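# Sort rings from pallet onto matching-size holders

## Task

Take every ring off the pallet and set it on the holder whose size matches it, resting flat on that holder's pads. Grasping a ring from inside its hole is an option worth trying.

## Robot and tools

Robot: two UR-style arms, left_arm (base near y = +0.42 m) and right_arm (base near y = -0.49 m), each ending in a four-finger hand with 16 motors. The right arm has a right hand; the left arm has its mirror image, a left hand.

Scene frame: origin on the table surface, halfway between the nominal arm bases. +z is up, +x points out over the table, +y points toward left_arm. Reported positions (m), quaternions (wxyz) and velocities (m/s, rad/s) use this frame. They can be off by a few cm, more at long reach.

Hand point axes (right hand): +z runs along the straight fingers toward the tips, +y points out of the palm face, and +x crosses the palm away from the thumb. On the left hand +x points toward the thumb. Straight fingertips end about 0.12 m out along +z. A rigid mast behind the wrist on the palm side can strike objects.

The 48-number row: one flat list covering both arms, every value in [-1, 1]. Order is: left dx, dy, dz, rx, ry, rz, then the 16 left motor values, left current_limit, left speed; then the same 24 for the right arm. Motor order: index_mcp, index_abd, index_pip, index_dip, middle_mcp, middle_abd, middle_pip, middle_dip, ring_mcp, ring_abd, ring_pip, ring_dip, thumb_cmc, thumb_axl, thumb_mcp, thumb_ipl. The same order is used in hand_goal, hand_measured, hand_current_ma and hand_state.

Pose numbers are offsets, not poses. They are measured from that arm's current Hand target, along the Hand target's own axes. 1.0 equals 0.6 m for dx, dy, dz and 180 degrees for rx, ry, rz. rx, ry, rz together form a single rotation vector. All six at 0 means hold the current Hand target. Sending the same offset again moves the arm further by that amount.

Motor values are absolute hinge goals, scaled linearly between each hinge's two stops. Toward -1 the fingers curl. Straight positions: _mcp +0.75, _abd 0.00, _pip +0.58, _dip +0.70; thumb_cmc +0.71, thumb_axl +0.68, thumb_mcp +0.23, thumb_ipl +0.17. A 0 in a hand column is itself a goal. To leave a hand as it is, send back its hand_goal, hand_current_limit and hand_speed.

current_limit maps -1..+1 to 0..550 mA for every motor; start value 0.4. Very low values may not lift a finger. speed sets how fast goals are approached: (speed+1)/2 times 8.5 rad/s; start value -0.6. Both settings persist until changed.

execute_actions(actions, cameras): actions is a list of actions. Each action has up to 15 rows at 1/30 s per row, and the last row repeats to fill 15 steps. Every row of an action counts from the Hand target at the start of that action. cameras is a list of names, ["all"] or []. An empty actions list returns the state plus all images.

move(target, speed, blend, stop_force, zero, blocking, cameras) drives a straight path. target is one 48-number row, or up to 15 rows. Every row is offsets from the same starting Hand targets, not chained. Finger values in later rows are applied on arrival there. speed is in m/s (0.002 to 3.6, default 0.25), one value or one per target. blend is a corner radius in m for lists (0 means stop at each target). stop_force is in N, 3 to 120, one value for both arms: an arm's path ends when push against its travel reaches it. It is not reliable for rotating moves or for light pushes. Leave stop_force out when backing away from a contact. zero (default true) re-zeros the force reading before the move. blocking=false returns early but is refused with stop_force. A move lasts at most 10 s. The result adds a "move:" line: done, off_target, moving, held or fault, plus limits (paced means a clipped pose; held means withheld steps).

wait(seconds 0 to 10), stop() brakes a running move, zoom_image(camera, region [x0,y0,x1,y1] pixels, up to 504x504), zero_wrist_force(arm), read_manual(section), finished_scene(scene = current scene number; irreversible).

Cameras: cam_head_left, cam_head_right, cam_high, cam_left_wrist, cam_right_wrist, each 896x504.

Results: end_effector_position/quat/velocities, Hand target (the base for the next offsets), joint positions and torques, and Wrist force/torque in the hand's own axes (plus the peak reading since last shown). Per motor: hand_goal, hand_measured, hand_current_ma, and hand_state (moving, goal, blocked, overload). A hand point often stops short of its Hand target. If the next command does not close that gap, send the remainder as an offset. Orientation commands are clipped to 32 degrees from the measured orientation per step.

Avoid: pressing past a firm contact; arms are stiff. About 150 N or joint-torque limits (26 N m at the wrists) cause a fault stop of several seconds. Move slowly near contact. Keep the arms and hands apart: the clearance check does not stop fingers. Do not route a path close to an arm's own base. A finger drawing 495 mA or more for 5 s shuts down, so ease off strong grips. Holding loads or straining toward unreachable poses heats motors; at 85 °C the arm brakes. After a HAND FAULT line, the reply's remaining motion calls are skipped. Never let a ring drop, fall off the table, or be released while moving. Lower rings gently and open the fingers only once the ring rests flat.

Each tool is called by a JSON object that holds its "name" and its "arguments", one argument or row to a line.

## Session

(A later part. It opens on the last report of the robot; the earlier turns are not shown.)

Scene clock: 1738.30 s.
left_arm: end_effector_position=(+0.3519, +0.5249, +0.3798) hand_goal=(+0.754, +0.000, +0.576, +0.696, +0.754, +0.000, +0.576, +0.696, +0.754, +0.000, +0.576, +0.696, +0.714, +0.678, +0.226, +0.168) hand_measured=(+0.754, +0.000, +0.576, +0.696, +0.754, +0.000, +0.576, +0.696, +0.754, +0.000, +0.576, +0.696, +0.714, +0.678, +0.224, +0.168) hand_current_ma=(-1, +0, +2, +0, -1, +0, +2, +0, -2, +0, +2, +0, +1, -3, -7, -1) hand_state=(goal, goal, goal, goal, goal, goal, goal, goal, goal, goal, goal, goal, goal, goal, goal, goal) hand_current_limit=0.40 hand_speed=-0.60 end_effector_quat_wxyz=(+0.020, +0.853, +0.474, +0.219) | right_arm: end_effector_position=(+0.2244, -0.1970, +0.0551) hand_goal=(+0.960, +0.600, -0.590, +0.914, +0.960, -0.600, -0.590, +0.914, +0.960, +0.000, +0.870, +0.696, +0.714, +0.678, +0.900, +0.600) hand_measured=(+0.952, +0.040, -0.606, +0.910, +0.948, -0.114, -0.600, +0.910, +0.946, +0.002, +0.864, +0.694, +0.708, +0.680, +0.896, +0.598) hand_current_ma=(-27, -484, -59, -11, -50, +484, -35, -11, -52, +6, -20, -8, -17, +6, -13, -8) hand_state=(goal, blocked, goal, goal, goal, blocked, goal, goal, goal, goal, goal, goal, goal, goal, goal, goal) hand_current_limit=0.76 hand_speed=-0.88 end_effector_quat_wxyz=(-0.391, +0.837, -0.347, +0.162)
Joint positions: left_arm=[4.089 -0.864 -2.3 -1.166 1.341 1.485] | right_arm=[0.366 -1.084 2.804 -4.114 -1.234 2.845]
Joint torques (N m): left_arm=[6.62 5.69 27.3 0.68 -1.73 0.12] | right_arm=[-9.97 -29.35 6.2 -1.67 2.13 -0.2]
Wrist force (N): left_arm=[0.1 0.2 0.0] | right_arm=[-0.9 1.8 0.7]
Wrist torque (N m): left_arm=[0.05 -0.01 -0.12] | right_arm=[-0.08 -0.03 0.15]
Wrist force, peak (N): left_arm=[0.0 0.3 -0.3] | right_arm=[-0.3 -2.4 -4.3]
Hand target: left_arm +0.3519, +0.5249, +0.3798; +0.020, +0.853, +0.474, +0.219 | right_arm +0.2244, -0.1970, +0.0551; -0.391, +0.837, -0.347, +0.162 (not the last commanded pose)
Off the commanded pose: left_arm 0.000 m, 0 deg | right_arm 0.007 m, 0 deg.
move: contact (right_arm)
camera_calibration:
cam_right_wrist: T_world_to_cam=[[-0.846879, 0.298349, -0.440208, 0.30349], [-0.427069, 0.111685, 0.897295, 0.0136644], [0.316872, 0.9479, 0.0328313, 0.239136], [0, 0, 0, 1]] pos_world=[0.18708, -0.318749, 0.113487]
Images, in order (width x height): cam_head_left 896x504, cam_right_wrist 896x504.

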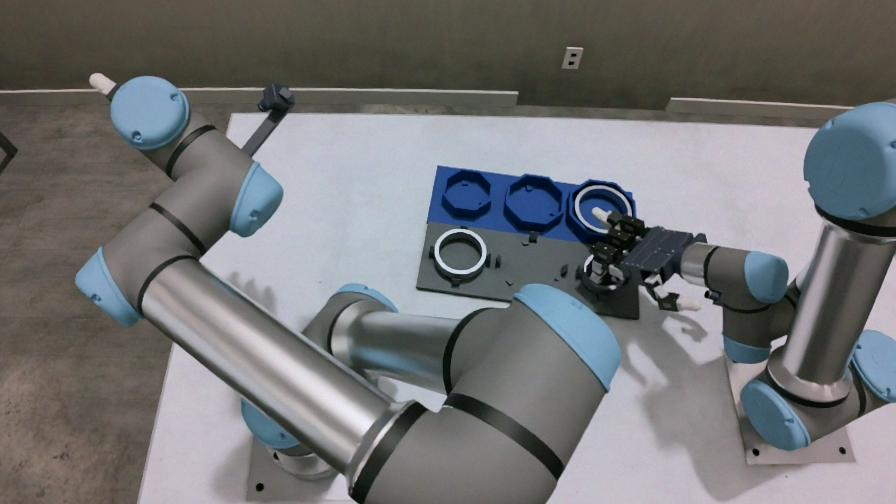

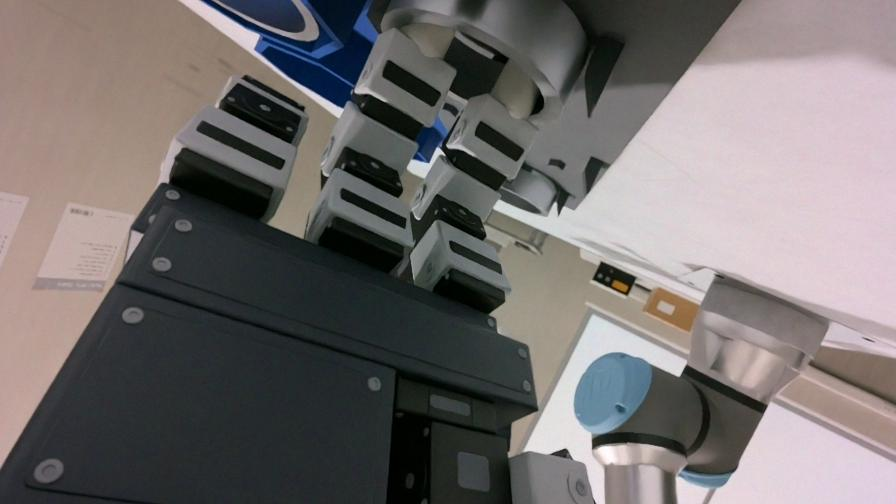

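{"name": "execute_actions", "arguments": {
  "actions": [
    [[0,0,0,0,0,0,0.754,0,0.576,0.696,0.754,0,0.576,0.696,0.754,0,0.576,0.696,0.714,0.678,0.226,0.168,0.4,-0.6,0,0,0,0,0,0,0.96,-0.1,-0.59,0.914,0.96,0.1,-0.59,0.914,0.96,0,0.87,0.696,0.714,0.678,0.9,0.6,0.4,-0.88]],
    [[0,0,0,0,0,0,0.754,0,0.576,0.696,0.754,0,0.576,0.696,0.754,0,0.576,0.696,0.714,0.678,0.226,0.168,0.4,-0.6,0,0,0,0,0,0,0.96,-0.1,-0.59,0.914,0.96,0.1,-0.59,0.914,0.96,0,0.87,0.696,0.714,0.678,0.9,0.6,0.4,-0.88]],
    [[0,0,0,0,0,0,0.754,0,0.576,0.696,0.754,0,0.576,0.696,0.754,0,0.576,0.696,0.714,0.678,0.226,0.168,0.4,-0.6,0,0,0,0,0,0,0.96,-0.1,-0.59,0.914,0.96,0.1,-0.59,0.914,0.96,0,0.87,0.696,0.714,0.678,0.9,0.6,0.4,-0.88]],
    [[0,0,0,0,0,0,0.754,0,0.576,0.696,0.754,0,0.576,0.696,0.754,0,0.576,0.696,0.714,0.678,0.226,0.168,0.4,-0.6,0,0,0,0,0,0,0.96,-0.1,-0.59,0.914,0.96,0.1,-0.59,0.914,0.96,0,0.87,0.696,0.714,0.678,0.9,0.6,0.4,-0.88]]
  ]
}}

{"name": "move", "arguments": {
  "target": [
    [0,0,0,0,0,0,0.754,0,0.576,0.696,0.754,0,0.576,0.696,0.754,0,0.576,0.696,0.714,0.678,0.226,0.168,0.4,-0.6,0,-0.0766,-0.0643,0,0,0,0.96,-0.1,-0.59,0.914,0.96,0.1,-0.59,0.914,0.96,0,0.87,0.696,0.714,0.678,0.9,0.6,0.4,-0.88],
    [0,0,0,0,0,0,0.754,0,0.576,0.696,0.754,0,0.576,0.696,0.754,0,0.576,0.696,0.714,0.678,0.226,0.168,0.4,-0.6,0.2,-0.2,-0.16,0,0,0,0.96,-0.1,-0.59,0.914,0.96,0.1,-0.59,0.914,0.96,0,0.87,0.696,0.714,0.678,0.9,0.6,0.4,-0.88]
  ],
  "speed": [0.05, 0.2],
  "cameras": ["cam_head_left", "cam_head_right", "cam_high", "cam_right_wrist"]
}}

{"name": "zoom_image", "arguments": {
  "camera": "cam_head_left",
  "region": [540, 160, 680, 330]
}}

{"name": "zoom_image", "arguments": {
  "camera": "cam_high",
  "region": [380, 90, 600, 310]
}}

Scene clock: 1769.40 s.
left_arm: end_effector_position=(+0.3519, +0.5249, +0.3798) hand_goal=(+0.754, +0.000, +0.576, +0.696, +0.754, +0.000, +0.576, +0.696, +0.754, +0.000, +0.576, +0.696, +0.714, +0.678, +0.226, +0.168) hand_measured=(+0.754, +0.000, +0.576, +0.696, +0.754, +0.000, +0.576, +0.696, +0.754, +0.000, +0.576, +0.696, +0.714, +0.678, +0.224, +0.168) hand_current_ma=(-1, +0, +2, +0, -1, +0, +2, +0, -2, +0, +2, +0, +1, -3, -7, -1) hand_state=(goal, goal, goal, goal, goal, goal, goal, goal, goal, goal, goal, goal, goal, goal, goal, goal) hand_current_limit=0.40 hand_speed=-0.60 end_effector_quat_wxyz=(+0.020, +0.853, +0.474, +0.219) | right_arm: end_effector_position=(+0.2244, -0.1970, +0.0551) hand_goal=(+0.960, -0.100, -0.590, +0.914, +0.960, +0.100, -0.590, +0.914, +0.960, +0.000, +0.870, +0.696, +0.714, +0.678, +0.900, +0.600) hand_measured=(+0.952, -0.096, -0.592, +0.912, +0.946, +0.096, -0.592, +0.912, +0.946, +0.002, +0.864, +0.694, +0.708, +0.680, +0.896, +0.598) hand_current_ma=(-30, +10, -9, -8, -54, -10, -7, -9, -52, +6, -20, -8, -17, +6, -13, -8) hand_state=(goal, goal, goal, goal, goal, goal, goal, goal, goal, goal, goal, goal, goal, goal, goal, goal) hand_current_limit=0.40 hand_speed=-0.88 end_effector_quat_wxyz=(-0.391, +0.837, -0.347, +0.162)
Joint positions: left_arm=[4.089 -0.864 -2.3 -1.166 1.341 1.485] | right_arm=[0.366 -1.084 2.804 -4.114 -1.234 2.845]
Joint torques (N m): left_arm=[7.01 5.59 27.32 0.65 -1.69 0.14] | right_arm=[-9.65 -26.8 7.15 -1.6 1.87 0.02]
Wrist force (N): left_arm=[0.1 0.0 0.0] | right_arm=[-0.6 0.5 -0.3]
Wrist torque (N m): left_arm=[0.02 -0.02 -0.12] | right_arm=[0.03 0.06 0.09]
Wrist force, peak (N): left_arm=[0.2 0.4 -0.2] | right_arm=[-1.2 2.1 0.5]
Hand target: left_arm +0.3519, +0.5249, +0.3798; +0.020, +0.853, +0.474, +0.219 | right_arm +0.2244, -0.1970, +0.0551; -0.391, +0.837, -0.347, +0.162
Off the commanded pose: left_arm 0.000 m, 0 deg | right_arm 0.000 m, 0 deg.

Scene clock: 1772.40 s.
left_arm: end_effector_position=(+0.3519, +0.5249, +0.3798) hand_goal=(+0.754, +0.000, +0.576, +0.696, +0.754, +0.000, +0.576, +0.696, +0.754, +0.000, +0.576, +0.696, +0.714, +0.678, +0.226, +0.168) hand_measured=(+0.754, +0.000, +0.576, +0.696, +0.754, +0.000, +0.576, +0.696, +0.754, +0.000, +0.576, +0.696, +0.714, +0.678, +0.224, +0.168) hand_current_ma=(-1, +0, +2, +0, -1, +0, +2, +0, -2, +0, +2, +0, +1, -3, -7, -1) hand_state=(goal, goal, goal, goal, goal, goal, goal, goal, goal, goal, goal, goal, goal, goal, goal, goal) hand_current_limit=0.40 hand_speed=-0.60 end_effector_quat_wxyz=(+0.020, +0.853, +0.474, +0.219) | right_arm: end_effector_position=(+0.3118, -0.2795, +0.2087) hand_goal=(+0.960, -0.100, -0.590, +0.914, +0.960, +0.100, -0.590, +0.914, +0.960, +0.000, +0.870, +0.696, +0.714, +0.678, +0.900, +0.600) hand_measured=(+0.952, -0.096, -0.592, +0.912, +0.946, +0.096, -0.592, +0.912, +0.946, +0.002, +0.864, +0.694, +0.708, +0.680, +0.896, +0.598) hand_current_ma=(-30, +9, -8, -8, -54, -9, -7, -9, -52, +6, -20, -8, -17, +6, -13, -8) hand_state=(goal, goal, goal, goal, goal, goal, goal, goal, goal, goal, goal, goal, goal, goal, goal, goal) hand_current_limit=0.40 hand_speed=-0.88 end_effector_quat_wxyz=(-0.391, +0.837, -0.347, +0.162)
Joint positions: left_arm=[4.089 -0.864 -2.3 -1.166 1.341 1.485] | right_arm=[-0.062 -1.96 2.617 -2.882 -0.943 2.489]
Joint torques (N m): left_arm=[7.16 5.47 27.32 0.68 -1.66 0.06] | right_arm=[-13.15 -10.19 -27.39 -0.4 3.3 -1.48]
Wrist force (N): left_arm=[0.1 0.1 -0.1] | right_arm=[-0.7 0.4 -0.1]
Wrist torque (N m): left_arm=[0.04 -0.02 -0.12] | right_arm=[0.00 0.07 0.09]
Wrist force, peak (N): left_arm=[0.0 0.4 -0.2] | right_arm=[-1.6 0.8 0.2]
Hand target: left_arm +0.3519, +0.5249, +0.3798; +0.020, +0.853, +0.474, +0.219 | right_arm +0.3118, -0.2795, +0.2087; -0.391, +0.837, -0.347, +0.162
Off the commanded pose: left_arm 0.000 m, 0 deg | right_arm 0.000 m, 0 deg.
move: done
camera_calibration:
cam_right_wrist: T_world_to_cam=[[-0.84684, 0.298425, -0.440233, 0.469679], [-0.427081, 0.111735, 0.897283, -0.0776366], [0.316962, 0.94787, 0.0328299, 0.284595], [0, 0, 0, 1]] pos_world=[0.27438, -0.401249, 0.267087]
Images, in order (width x height): cam_head_left 896x504, cam_head_right 896x504, cam_high 896x504, cam_right_wrist 896x504.

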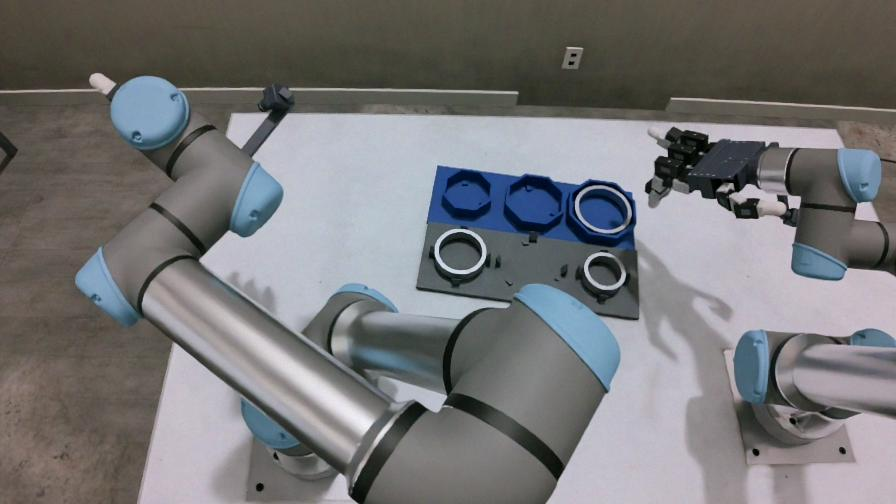

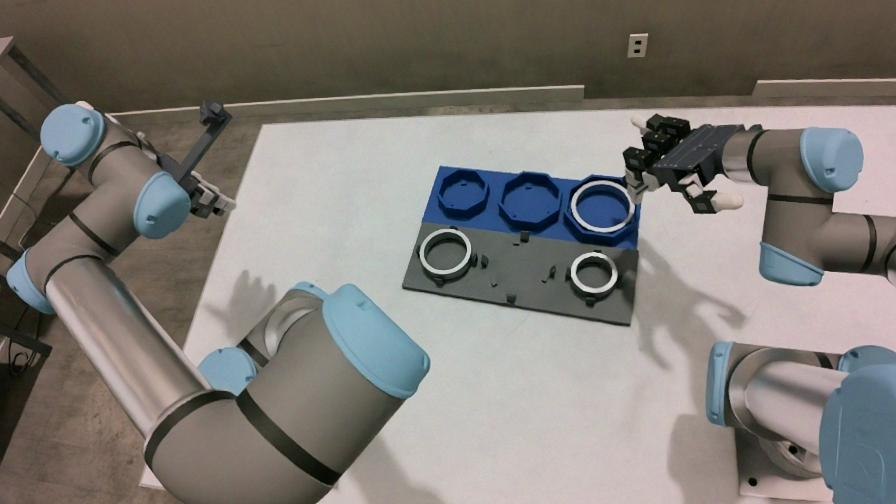

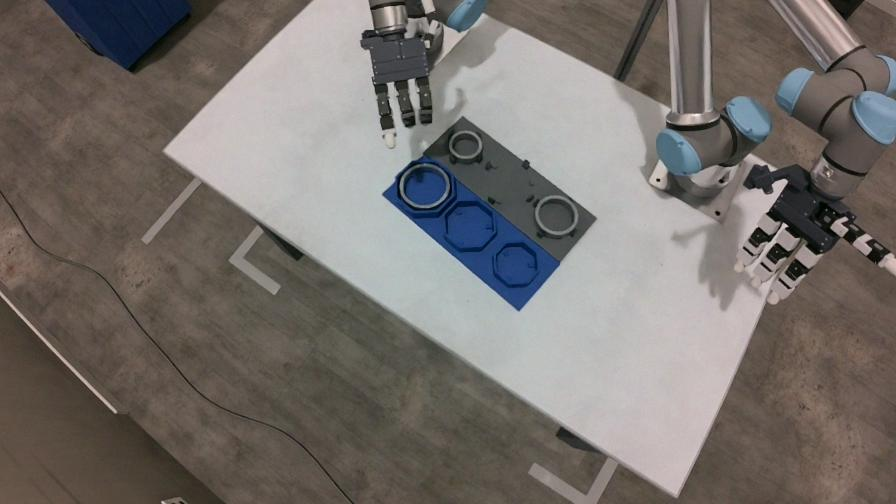

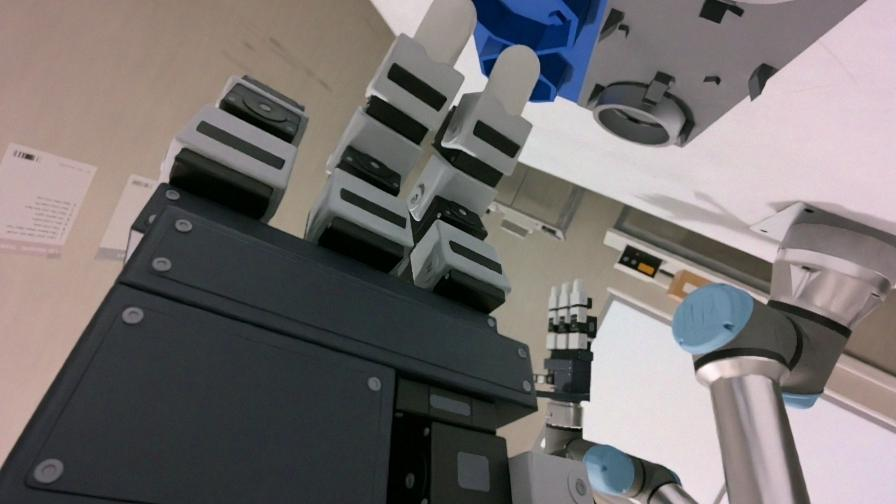

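Scaled by 2.965 from the camera's 896x504 image, which has a finer 1280x720 frame.

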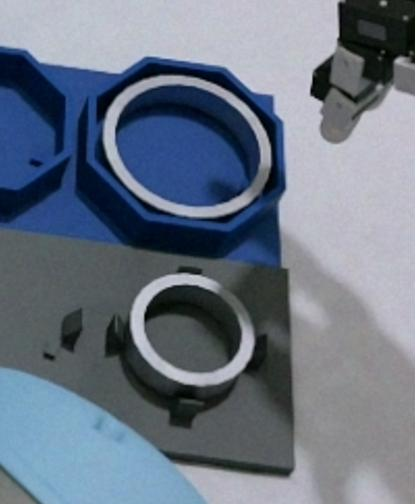

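Scaled by 2.291 from the camera's 896x504 image, which has a finer 1280x720 frame.

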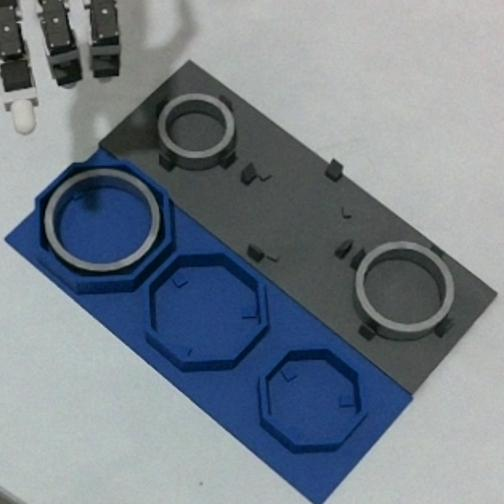

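{"name": "zoom_image", "arguments": {
  "camera": "cam_head_right",
  "region": [540, 150, 680, 330]
}}

{"name": "zoom_image", "arguments": {
  "camera": "cam_head_right",
  "region": [440, 210, 580, 330]
}}

{"name": "zoom_image", "arguments": {
  "camera": "cam_head_left",
  "region": [470, 200, 610, 320]
}}

Scaled by 2.800 from the camera's 896x504 image, which has a finer 1280x720 frame.

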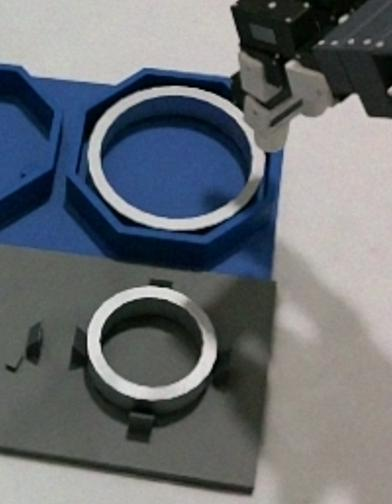

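Scaled by 3.600 from the camera's 896x504 image, which has a finer 1280x720 frame.

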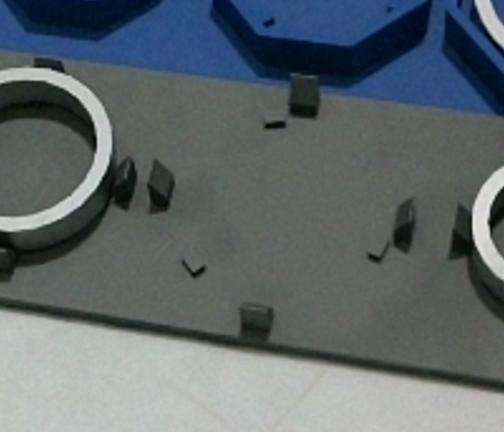

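Scaled by 3.600 from the camera's 896x504 image, which has a finer 1280x720 frame.

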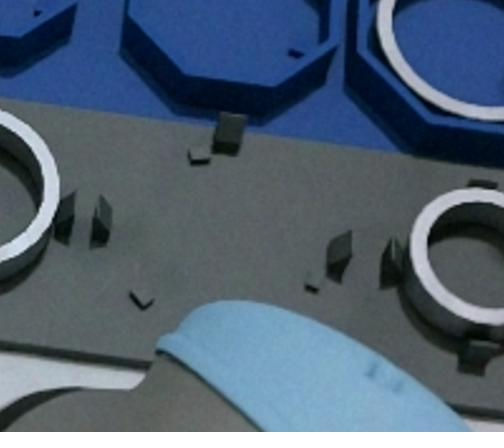

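{"name": "move", "arguments": {
  "target": [0,0,0,0,0,0,0.754,0,0.576,0.696,0.754,0,0.576,0.696,0.754,0,0.576,0.696,0.714,0.678,0.226,0.168,0.4,-0.6,0.005,0.04,0.26,0,0,0,0.96,0.3,-0.59,0.914,0.96,-0.3,-0.59,0.914,0.96,0,0.87,0.696,0.714,0.678,0.9,0.6,0.76,-0.85],
  "speed": 0.2,
  "cameras": ["cam_head_left", "cam_head_right", "cam_high", "cam_right_wrist"]
}}

{"name": "zoom_image", "arguments": {
  "camera": "cam_head_left",
  "region": [540, 130, 680, 270]
}}

{"name": "zoom_image", "arguments": {
  "camera": "cam_high",
  "region": [370, 130, 480, 240]
}}

{"name": "zoom_image", "arguments": {
  "camera": "cam_head_right",
  "region": [540, 130, 680, 270]
}}

Scene clock: 1828.40 s.
left_arm: end_effector_position=(+0.3519, +0.5249, +0.3798) hand_goal=(+0.754, +0.000, +0.576, +0.696, +0.754, +0.000, +0.576, +0.696, +0.754, +0.000, +0.576, +0.696, +0.714, +0.678, +0.226, +0.168) hand_measured=(+0.754, +0.000, +0.576, +0.696, +0.754, +0.000, +0.576, +0.696, +0.754, +0.000, +0.576, +0.696, +0.714, +0.678, +0.224, +0.168) hand_current_ma=(-1, +0, +2, +0, -1, +0, +2, +0, -2, +0, +2, +0, +1, -3, -7, -1) hand_state=(goal, goal, goal, goal, goal, goal, goal, goal, goal, goal, goal, goal, goal, goal, goal, goal) hand_current_limit=0.40 hand_speed=-0.60 end_effector_quat_wxyz=(+0.020, +0.853, +0.474, +0.219) | right_arm: end_effector_position=(+0.3875, -0.2079, +0.0902) hand_goal=(+0.960, +0.300, -0.590, +0.914, +0.960, -0.300, -0.590, +0.914, +0.960, +0.000, +0.870, +0.696, +0.714, +0.678, +0.900, +0.600) hand_measured=(+0.952, +0.296, -0.592, +0.912, +0.946, -0.296, -0.592, +0.912, +0.946, +0.002, +0.864, +0.694, +0.708, +0.680, +0.896, +0.598) hand_current_ma=(-30, -11, -8, -8, -54, +11, -6, -9, -52, +6, -20, -8, -17, +6, -13, -8) hand_state=(goal, goal, goal, goal, goal, goal, goal, goal, goal, goal, goal, goal, goal, goal, goal, goal) hand_current_limit=0.76 hand_speed=-0.85 end_effector_quat_wxyz=(-0.391, +0.837, -0.347, +0.162)
Joint positions: left_arm=[4.089 -0.864 -2.3 -1.166 1.341 1.485] | right_arm=[0.181 -1.221 2.474 -3.592 -1.102 2.704]
Joint torques (N m): left_arm=[6.85 5.02 26.76 0.66 -1.76 0.08] | right_arm=[11.24 -17.22 -18.66 -4.26 -2.15 1.43]
Wrist force (N): left_arm=[-0.2 0.2 -0.1] | right_arm=[-0.5 0.4 0.0]
Wrist torque (N m): left_arm=[0.05 0.02 -0.15] | right_arm=[-0.01 0.05 -0.08]
Wrist force, peak (N): left_arm=[0.2 0.3 -0.3] | right_arm=[-0.6 0.5 0.9]
Hand target: left_arm +0.3519, +0.5249, +0.3798; +0.020, +0.853, +0.474, +0.219 | right_arm +0.3875, -0.2079, +0.0901; -0.391, +0.837, -0.347, +0.162
Off the commanded pose: left_arm 0.000 m, 0 deg | right_arm 0.000 m, 0 deg.
move: done
camera_calibration:
cam_right_wrist: T_world_to_cam=[[-0.846879, 0.298349, -0.440208, 0.460235], [-0.427069, 0.111685, 0.897295, 0.0529989], [0.316872, 0.9479, 0.0328313, 0.196666], [0, 0, 0, 1]] pos_world=[0.35008, -0.329649, 0.148587]
Images, in order (width x height): cam_head_left 896x504, cam_head_right 896x504, cam_high 896x504, cam_right_wrist 896x504.

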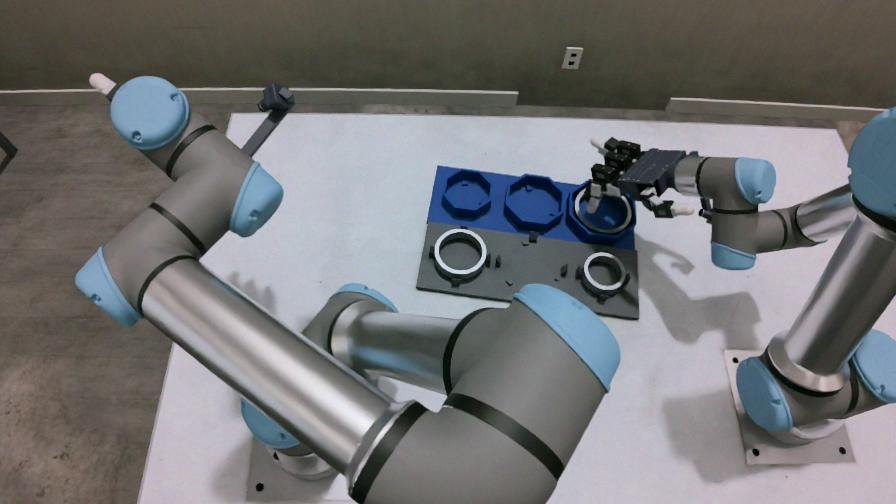

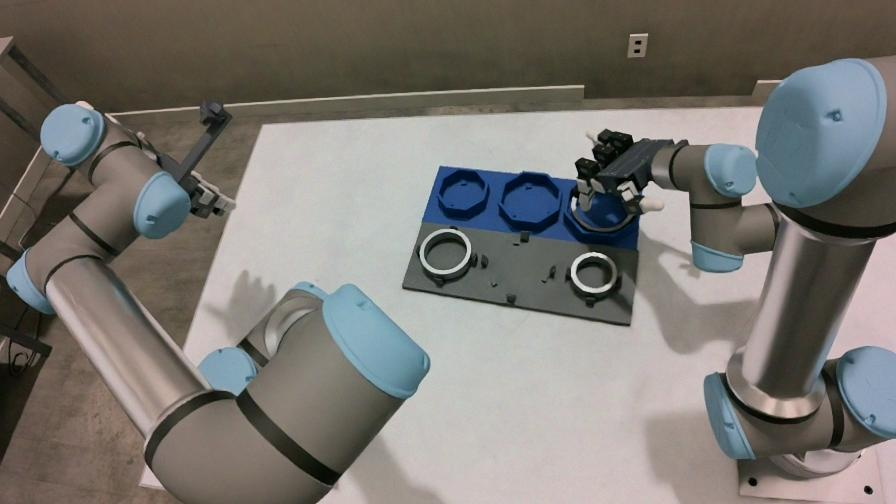

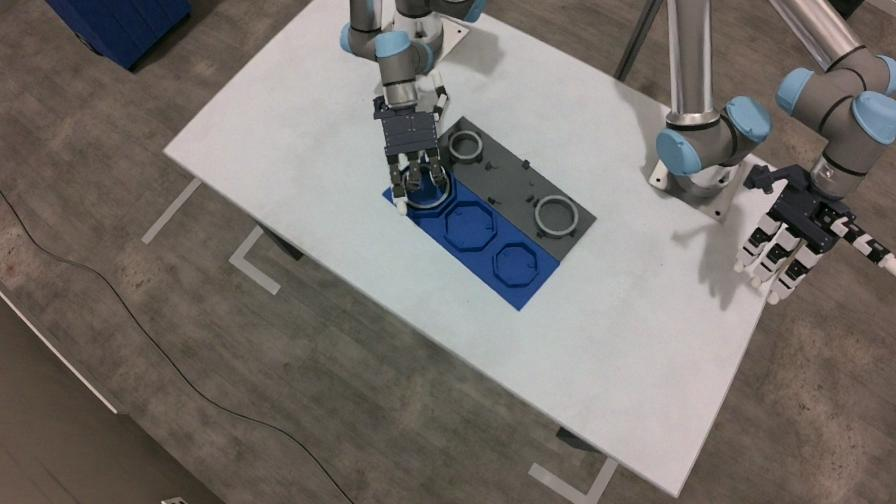

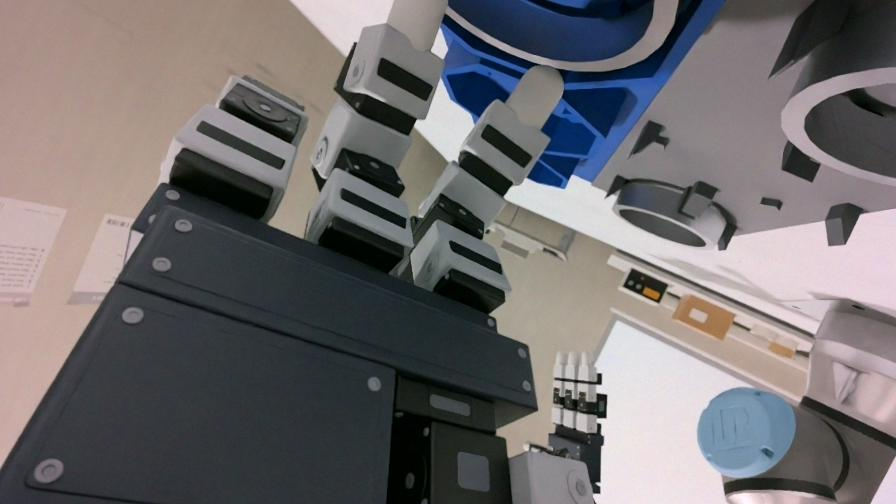

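Scaled by 3.600 from the camera's 896x504 image, which has a finer 1280x720 frame.

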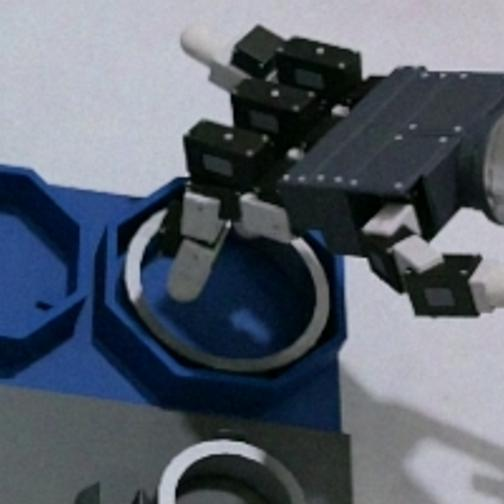

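Scaled by 4.582 from the camera's 896x504 image, which has a finer 1280x720 frame.

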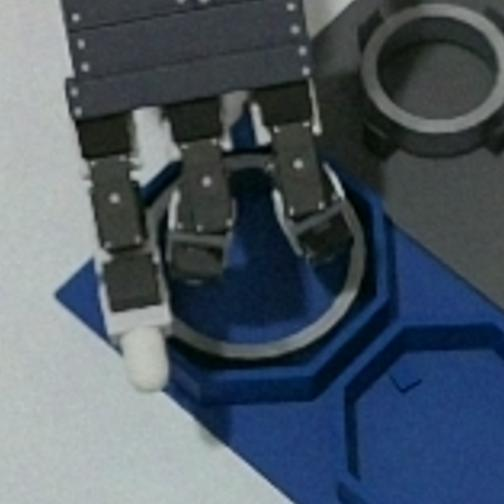

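Scaled by 3.600 from the camera's 896x504 image, which has a finer 1280x720 frame.

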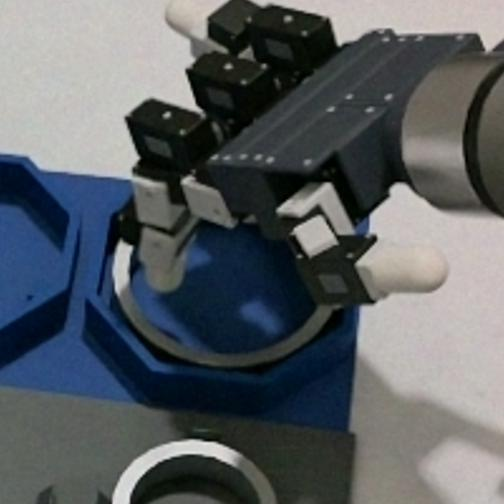

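{"name": "move", "arguments": {
  "target": [0,0,0,0,0,0,0.754,0,0.576,0.696,0.754,0,0.576,0.696,0.754,0,0.576,0.696,0.714,0.678,0.226,0.168,0.4,-0.6,0,0.0512,0.038,0,0,0,0.96,0.3,-0.59,0.914,0.96,-0.3,-0.59,0.914,0.96,0,0.87,0.696,0.714,0.678,0.9,0.6,0.76,-0.88],
  "speed": 0.04,
  "stop_force": 5,
  "cameras": ["cam_right_wrist"]
}}

{"name": "execute_actions", "arguments": {
  "actions": [
    [[0,0,0,0,0,0,0.754,0,0.576,0.696,0.754,0,0.576,0.696,0.754,0,0.576,0.696,0.714,0.678,0.226,0.168,0.4,-0.6,0,0,0,0,0,0,0.96,0.9,-0.59,0.914,0.96,-0.9,-0.59,0.914,0.96,0,0.87,0.696,0.714,0.678,0.9,0.6,0.76,-0.88]],
    [[0,0,0,0,0,0,0.754,0,0.576,0.696,0.754,0,0.576,0.696,0.754,0,0.576,0.696,0.714,0.678,0.226,0.168,0.4,-0.6,0,0,0,0,0,0,0.96,0.9,-0.59,0.914,0.96,-0.9,-0.59,0.914,0.96,0,0.87,0.696,0.714,0.678,0.9,0.6,0.76,-0.88]],
    [[0,0,0,0,0,0,0.754,0,0.576,0.696,0.754,0,0.576,0.696,0.754,0,0.576,0.696,0.714,0.678,0.226,0.168,0.4,-0.6,0,0,0,0,0,0,0.96,0.9,-0.59,0.914,0.96,-0.9,-0.59,0.914,0.96,0,0.87,0.696,0.714,0.678,0.9,0.6,0.76,-0.88]]
  ],
  "cameras": ["cam_right_wrist", "cam_high"]
}}

{"name": "zoom_image", "arguments": {
  "camera": "cam_high",
  "region": [370, 130, 480, 240]
}}

Scene clock: 1847.00 s.
left_arm: end_effector_position=(+0.3519, +0.5249, +0.3798) hand_goal=(+0.754, +0.000, +0.576, +0.696, +0.754, +0.000, +0.576, +0.696, +0.754, +0.000, +0.576, +0.696, +0.714, +0.678, +0.226, +0.168) hand_measured=(+0.754, +0.000, +0.576, +0.696, +0.754, +0.000, +0.576, +0.696, +0.754, +0.000, +0.576, +0.696, +0.714, +0.678, +0.224, +0.168) hand_current_ma=(-1, +0, +2, +0, -1, +0, +2, +0, -2, +0, +2, +0, +1, -3, -7, -1) hand_state=(goal, goal, goal, goal, goal, goal, goal, goal, goal, goal, goal, goal, goal, goal, goal, goal) hand_current_limit=0.40 hand_speed=-0.60 end_effector_quat_wxyz=(+0.020, +0.853, +0.474, +0.219) | right_arm: end_effector_position=(+0.3859, -0.2095, +0.0519) hand_goal=(+0.960, +0.300, -0.590, +0.914, +0.960, -0.300, -0.590, +0.914, +0.960, +0.000, +0.870, +0.696, +0.714, +0.678, +0.900, +0.600) hand_measured=(+0.952, +0.296, -0.592, +0.912, +0.946, -0.296, -0.592, +0.912, +0.946, +0.002, +0.864, +0.694, +0.708, +0.680, +0.896, +0.598) hand_current_ma=(-30, -11, -8, -8, -54, +11, -6, -9, -52, +6, -20, -8, -17, +6, -13, -8) hand_state=(goal, goal, goal, goal, goal, goal, goal, goal, goal, goal, goal, goal, goal, goal, goal, goal) hand_current_limit=0.76 hand_speed=-0.88 end_effector_quat_wxyz=(-0.391, +0.837, -0.347, +0.162)
Joint positions: left_arm=[4.089 -0.864 -2.3 -1.166 1.341 1.485] | right_arm=[0.177 -1.082 2.484 -3.739 -1.1 2.701]
Joint torques (N m): left_arm=[6.68 5.15 27.48 0.59 -1.74 0] | right_arm=[-13.54 -18.97 -4.05 -4.47 3.23 1.47]
Wrist force (N): left_arm=[0.2 0.3 0.0] | right_arm=[-0.7 0.6 0.1]
Wrist torque (N m): left_arm=[0.06 -0.03 -0.12] | right_arm=[0.01 0.08 0.08]
Wrist force, peak (N): left_arm=[-0.3 0.3 -0.2] | right_arm=[-0.4 0.9 0.1]
Hand target: left_arm +0.3519, +0.5249, +0.3798; +0.020, +0.853, +0.474, +0.219 | right_arm +0.3859, -0.2095, +0.0519; -0.391, +0.837, -0.347, +0.162
Off the commanded pose: left_arm 0.000 m, 0 deg | right_arm 0.000 m, 0 deg.
move: done
camera_calibration:
cam_right_wrist: T_world_to_cam=[[-0.846866, 0.298345, -0.440236, 0.442539], [-0.427095, 0.111695, 0.897282, 0.0867846], [0.316872, 0.9479, 0.0328311, 0.199943], [0, 0, 0, 1]] pos_world=[0.34848, -0.331249, 0.110387]
Images, in order (width x height): cam_right_wrist 896x504.

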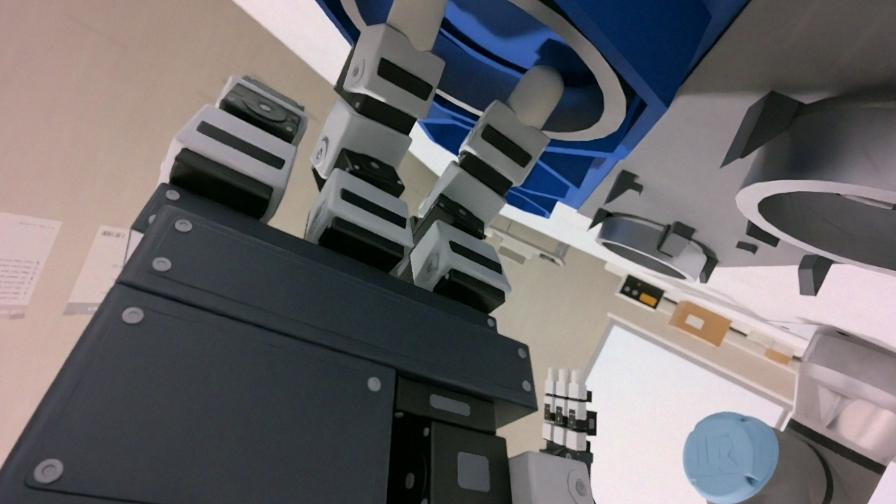

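Scene clock: 1848.70 s.
left_arm: end_effector_position=(+0.3519, +0.5249, +0.3798) hand_goal=(+0.754, +0.000, +0.576, +0.696, +0.754, +0.000, +0.576, +0.696, +0.754, +0.000, +0.576, +0.696, +0.714, +0.678, +0.226, +0.168) hand_measured=(+0.754, +0.000, +0.576, +0.696, +0.754, +0.000, +0.576, +0.696, +0.754, +0.000, +0.576, +0.696, +0.714, +0.678, +0.224, +0.168) hand_current_ma=(-1, +0, +2, +0, -1, +0, +2, +0, -2, +0, +2, +0, +1, -3, -7, -1) hand_state=(goal, goal, goal, goal, goal, goal, goal, goal, goal, goal, goal, goal, goal, goal, goal, goal) hand_current_limit=0.40 hand_speed=-0.60 end_effector_quat_wxyz=(+0.020, +0.853, +0.474, +0.219) | right_arm: end_effector_position=(+0.3859, -0.2095, +0.0519) hand_goal=(+0.960, +0.900, -0.590, +0.914, +0.960, -0.900, -0.590, +0.914, +0.960, +0.000, +0.870, +0.696, +0.714, +0.678, +0.900, +0.600) hand_measured=(+0.968, +0.698, -0.640, +0.890, +0.970, -0.796, -0.628, +0.892, +0.946, +0.002, +0.864, +0.694, +0.708, +0.680, +0.896, +0.598) hand_current_ma=(+33, -484, -210, -89, +38, +402, -155, -86, -52, +6, -20, -8, -17, +6, -13, -8) hand_state=(goal, blocked, blocked, blocked, goal, blocked, blocked, blocked, goal, goal, goal, goal, goal, goal, goal, goal) hand_current_limit=0.76 hand_speed=-0.88 end_effector_quat_wxyz=(-0.391, +0.837, -0.347, +0.162)
Joint positions: left_arm=[4.089 -0.864 -2.3 -1.166 1.341 1.485] | right_arm=[0.177 -1.082 2.484 -3.739 -1.1 2.701]
Joint torques (N m): left_arm=[7.04 5.74 27.4 0.63 -1.74 -0.04] | right_arm=[-7.59 -24.03 -12.76 -3.5 2.62 1.42]
Wrist force (N): left_arm=[0.0 0.2 0.0] | right_arm=[0.9 1.4 5.1]
Wrist torque (N m): left_arm=[0.05 0.00 -0.13] | right_arm=[-0.15 0.14 0.12]
Wrist force, peak (N): left_arm=[0.1 0.3 -0.3] | right_arm=[0.4 1.6 5.4]
Hand target: left_arm +0.3519, +0.5249, +0.3798; +0.020, +0.853, +0.474, +0.219 | right_arm +0.3859, -0.2095, +0.0519; -0.391, +0.837, -0.347, +0.162
Off the commanded pose: left_arm 0.000 m, 0 deg | right_arm 0.000 m, 0 deg.
camera_calibration:
cam_right_wrist: T_world_to_cam=[[-0.846866, 0.298345, -0.440236, 0.442539], [-0.427095, 0.111695, 0.897282, 0.0867846], [0.316872, 0.9479, 0.0328311, 0.199943], [0, 0, 0, 1]] pos_world=[0.34848, -0.331249, 0.110387]
Images, in order (width x height): cam_high 896x504, cam_right_wrist 896x504.

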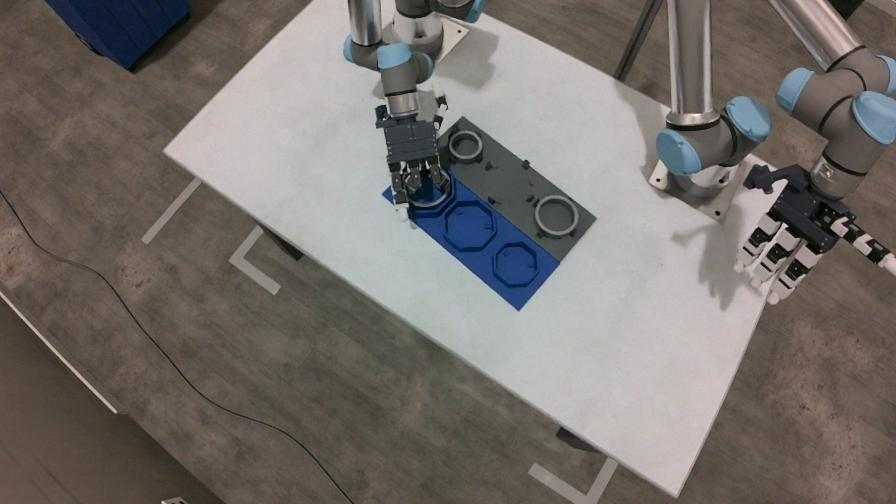

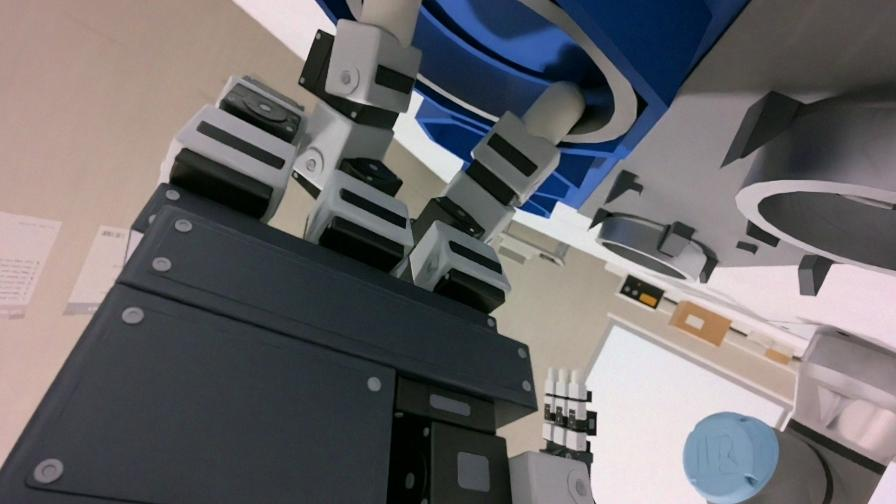

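Scaled by 4.582 from the camera's 896x504 image, which has a finer 1280x720 frame.

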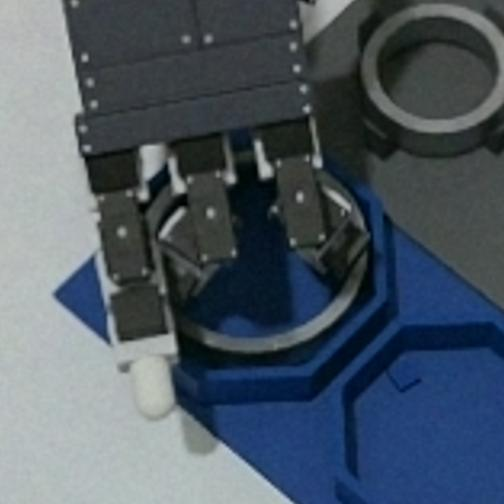

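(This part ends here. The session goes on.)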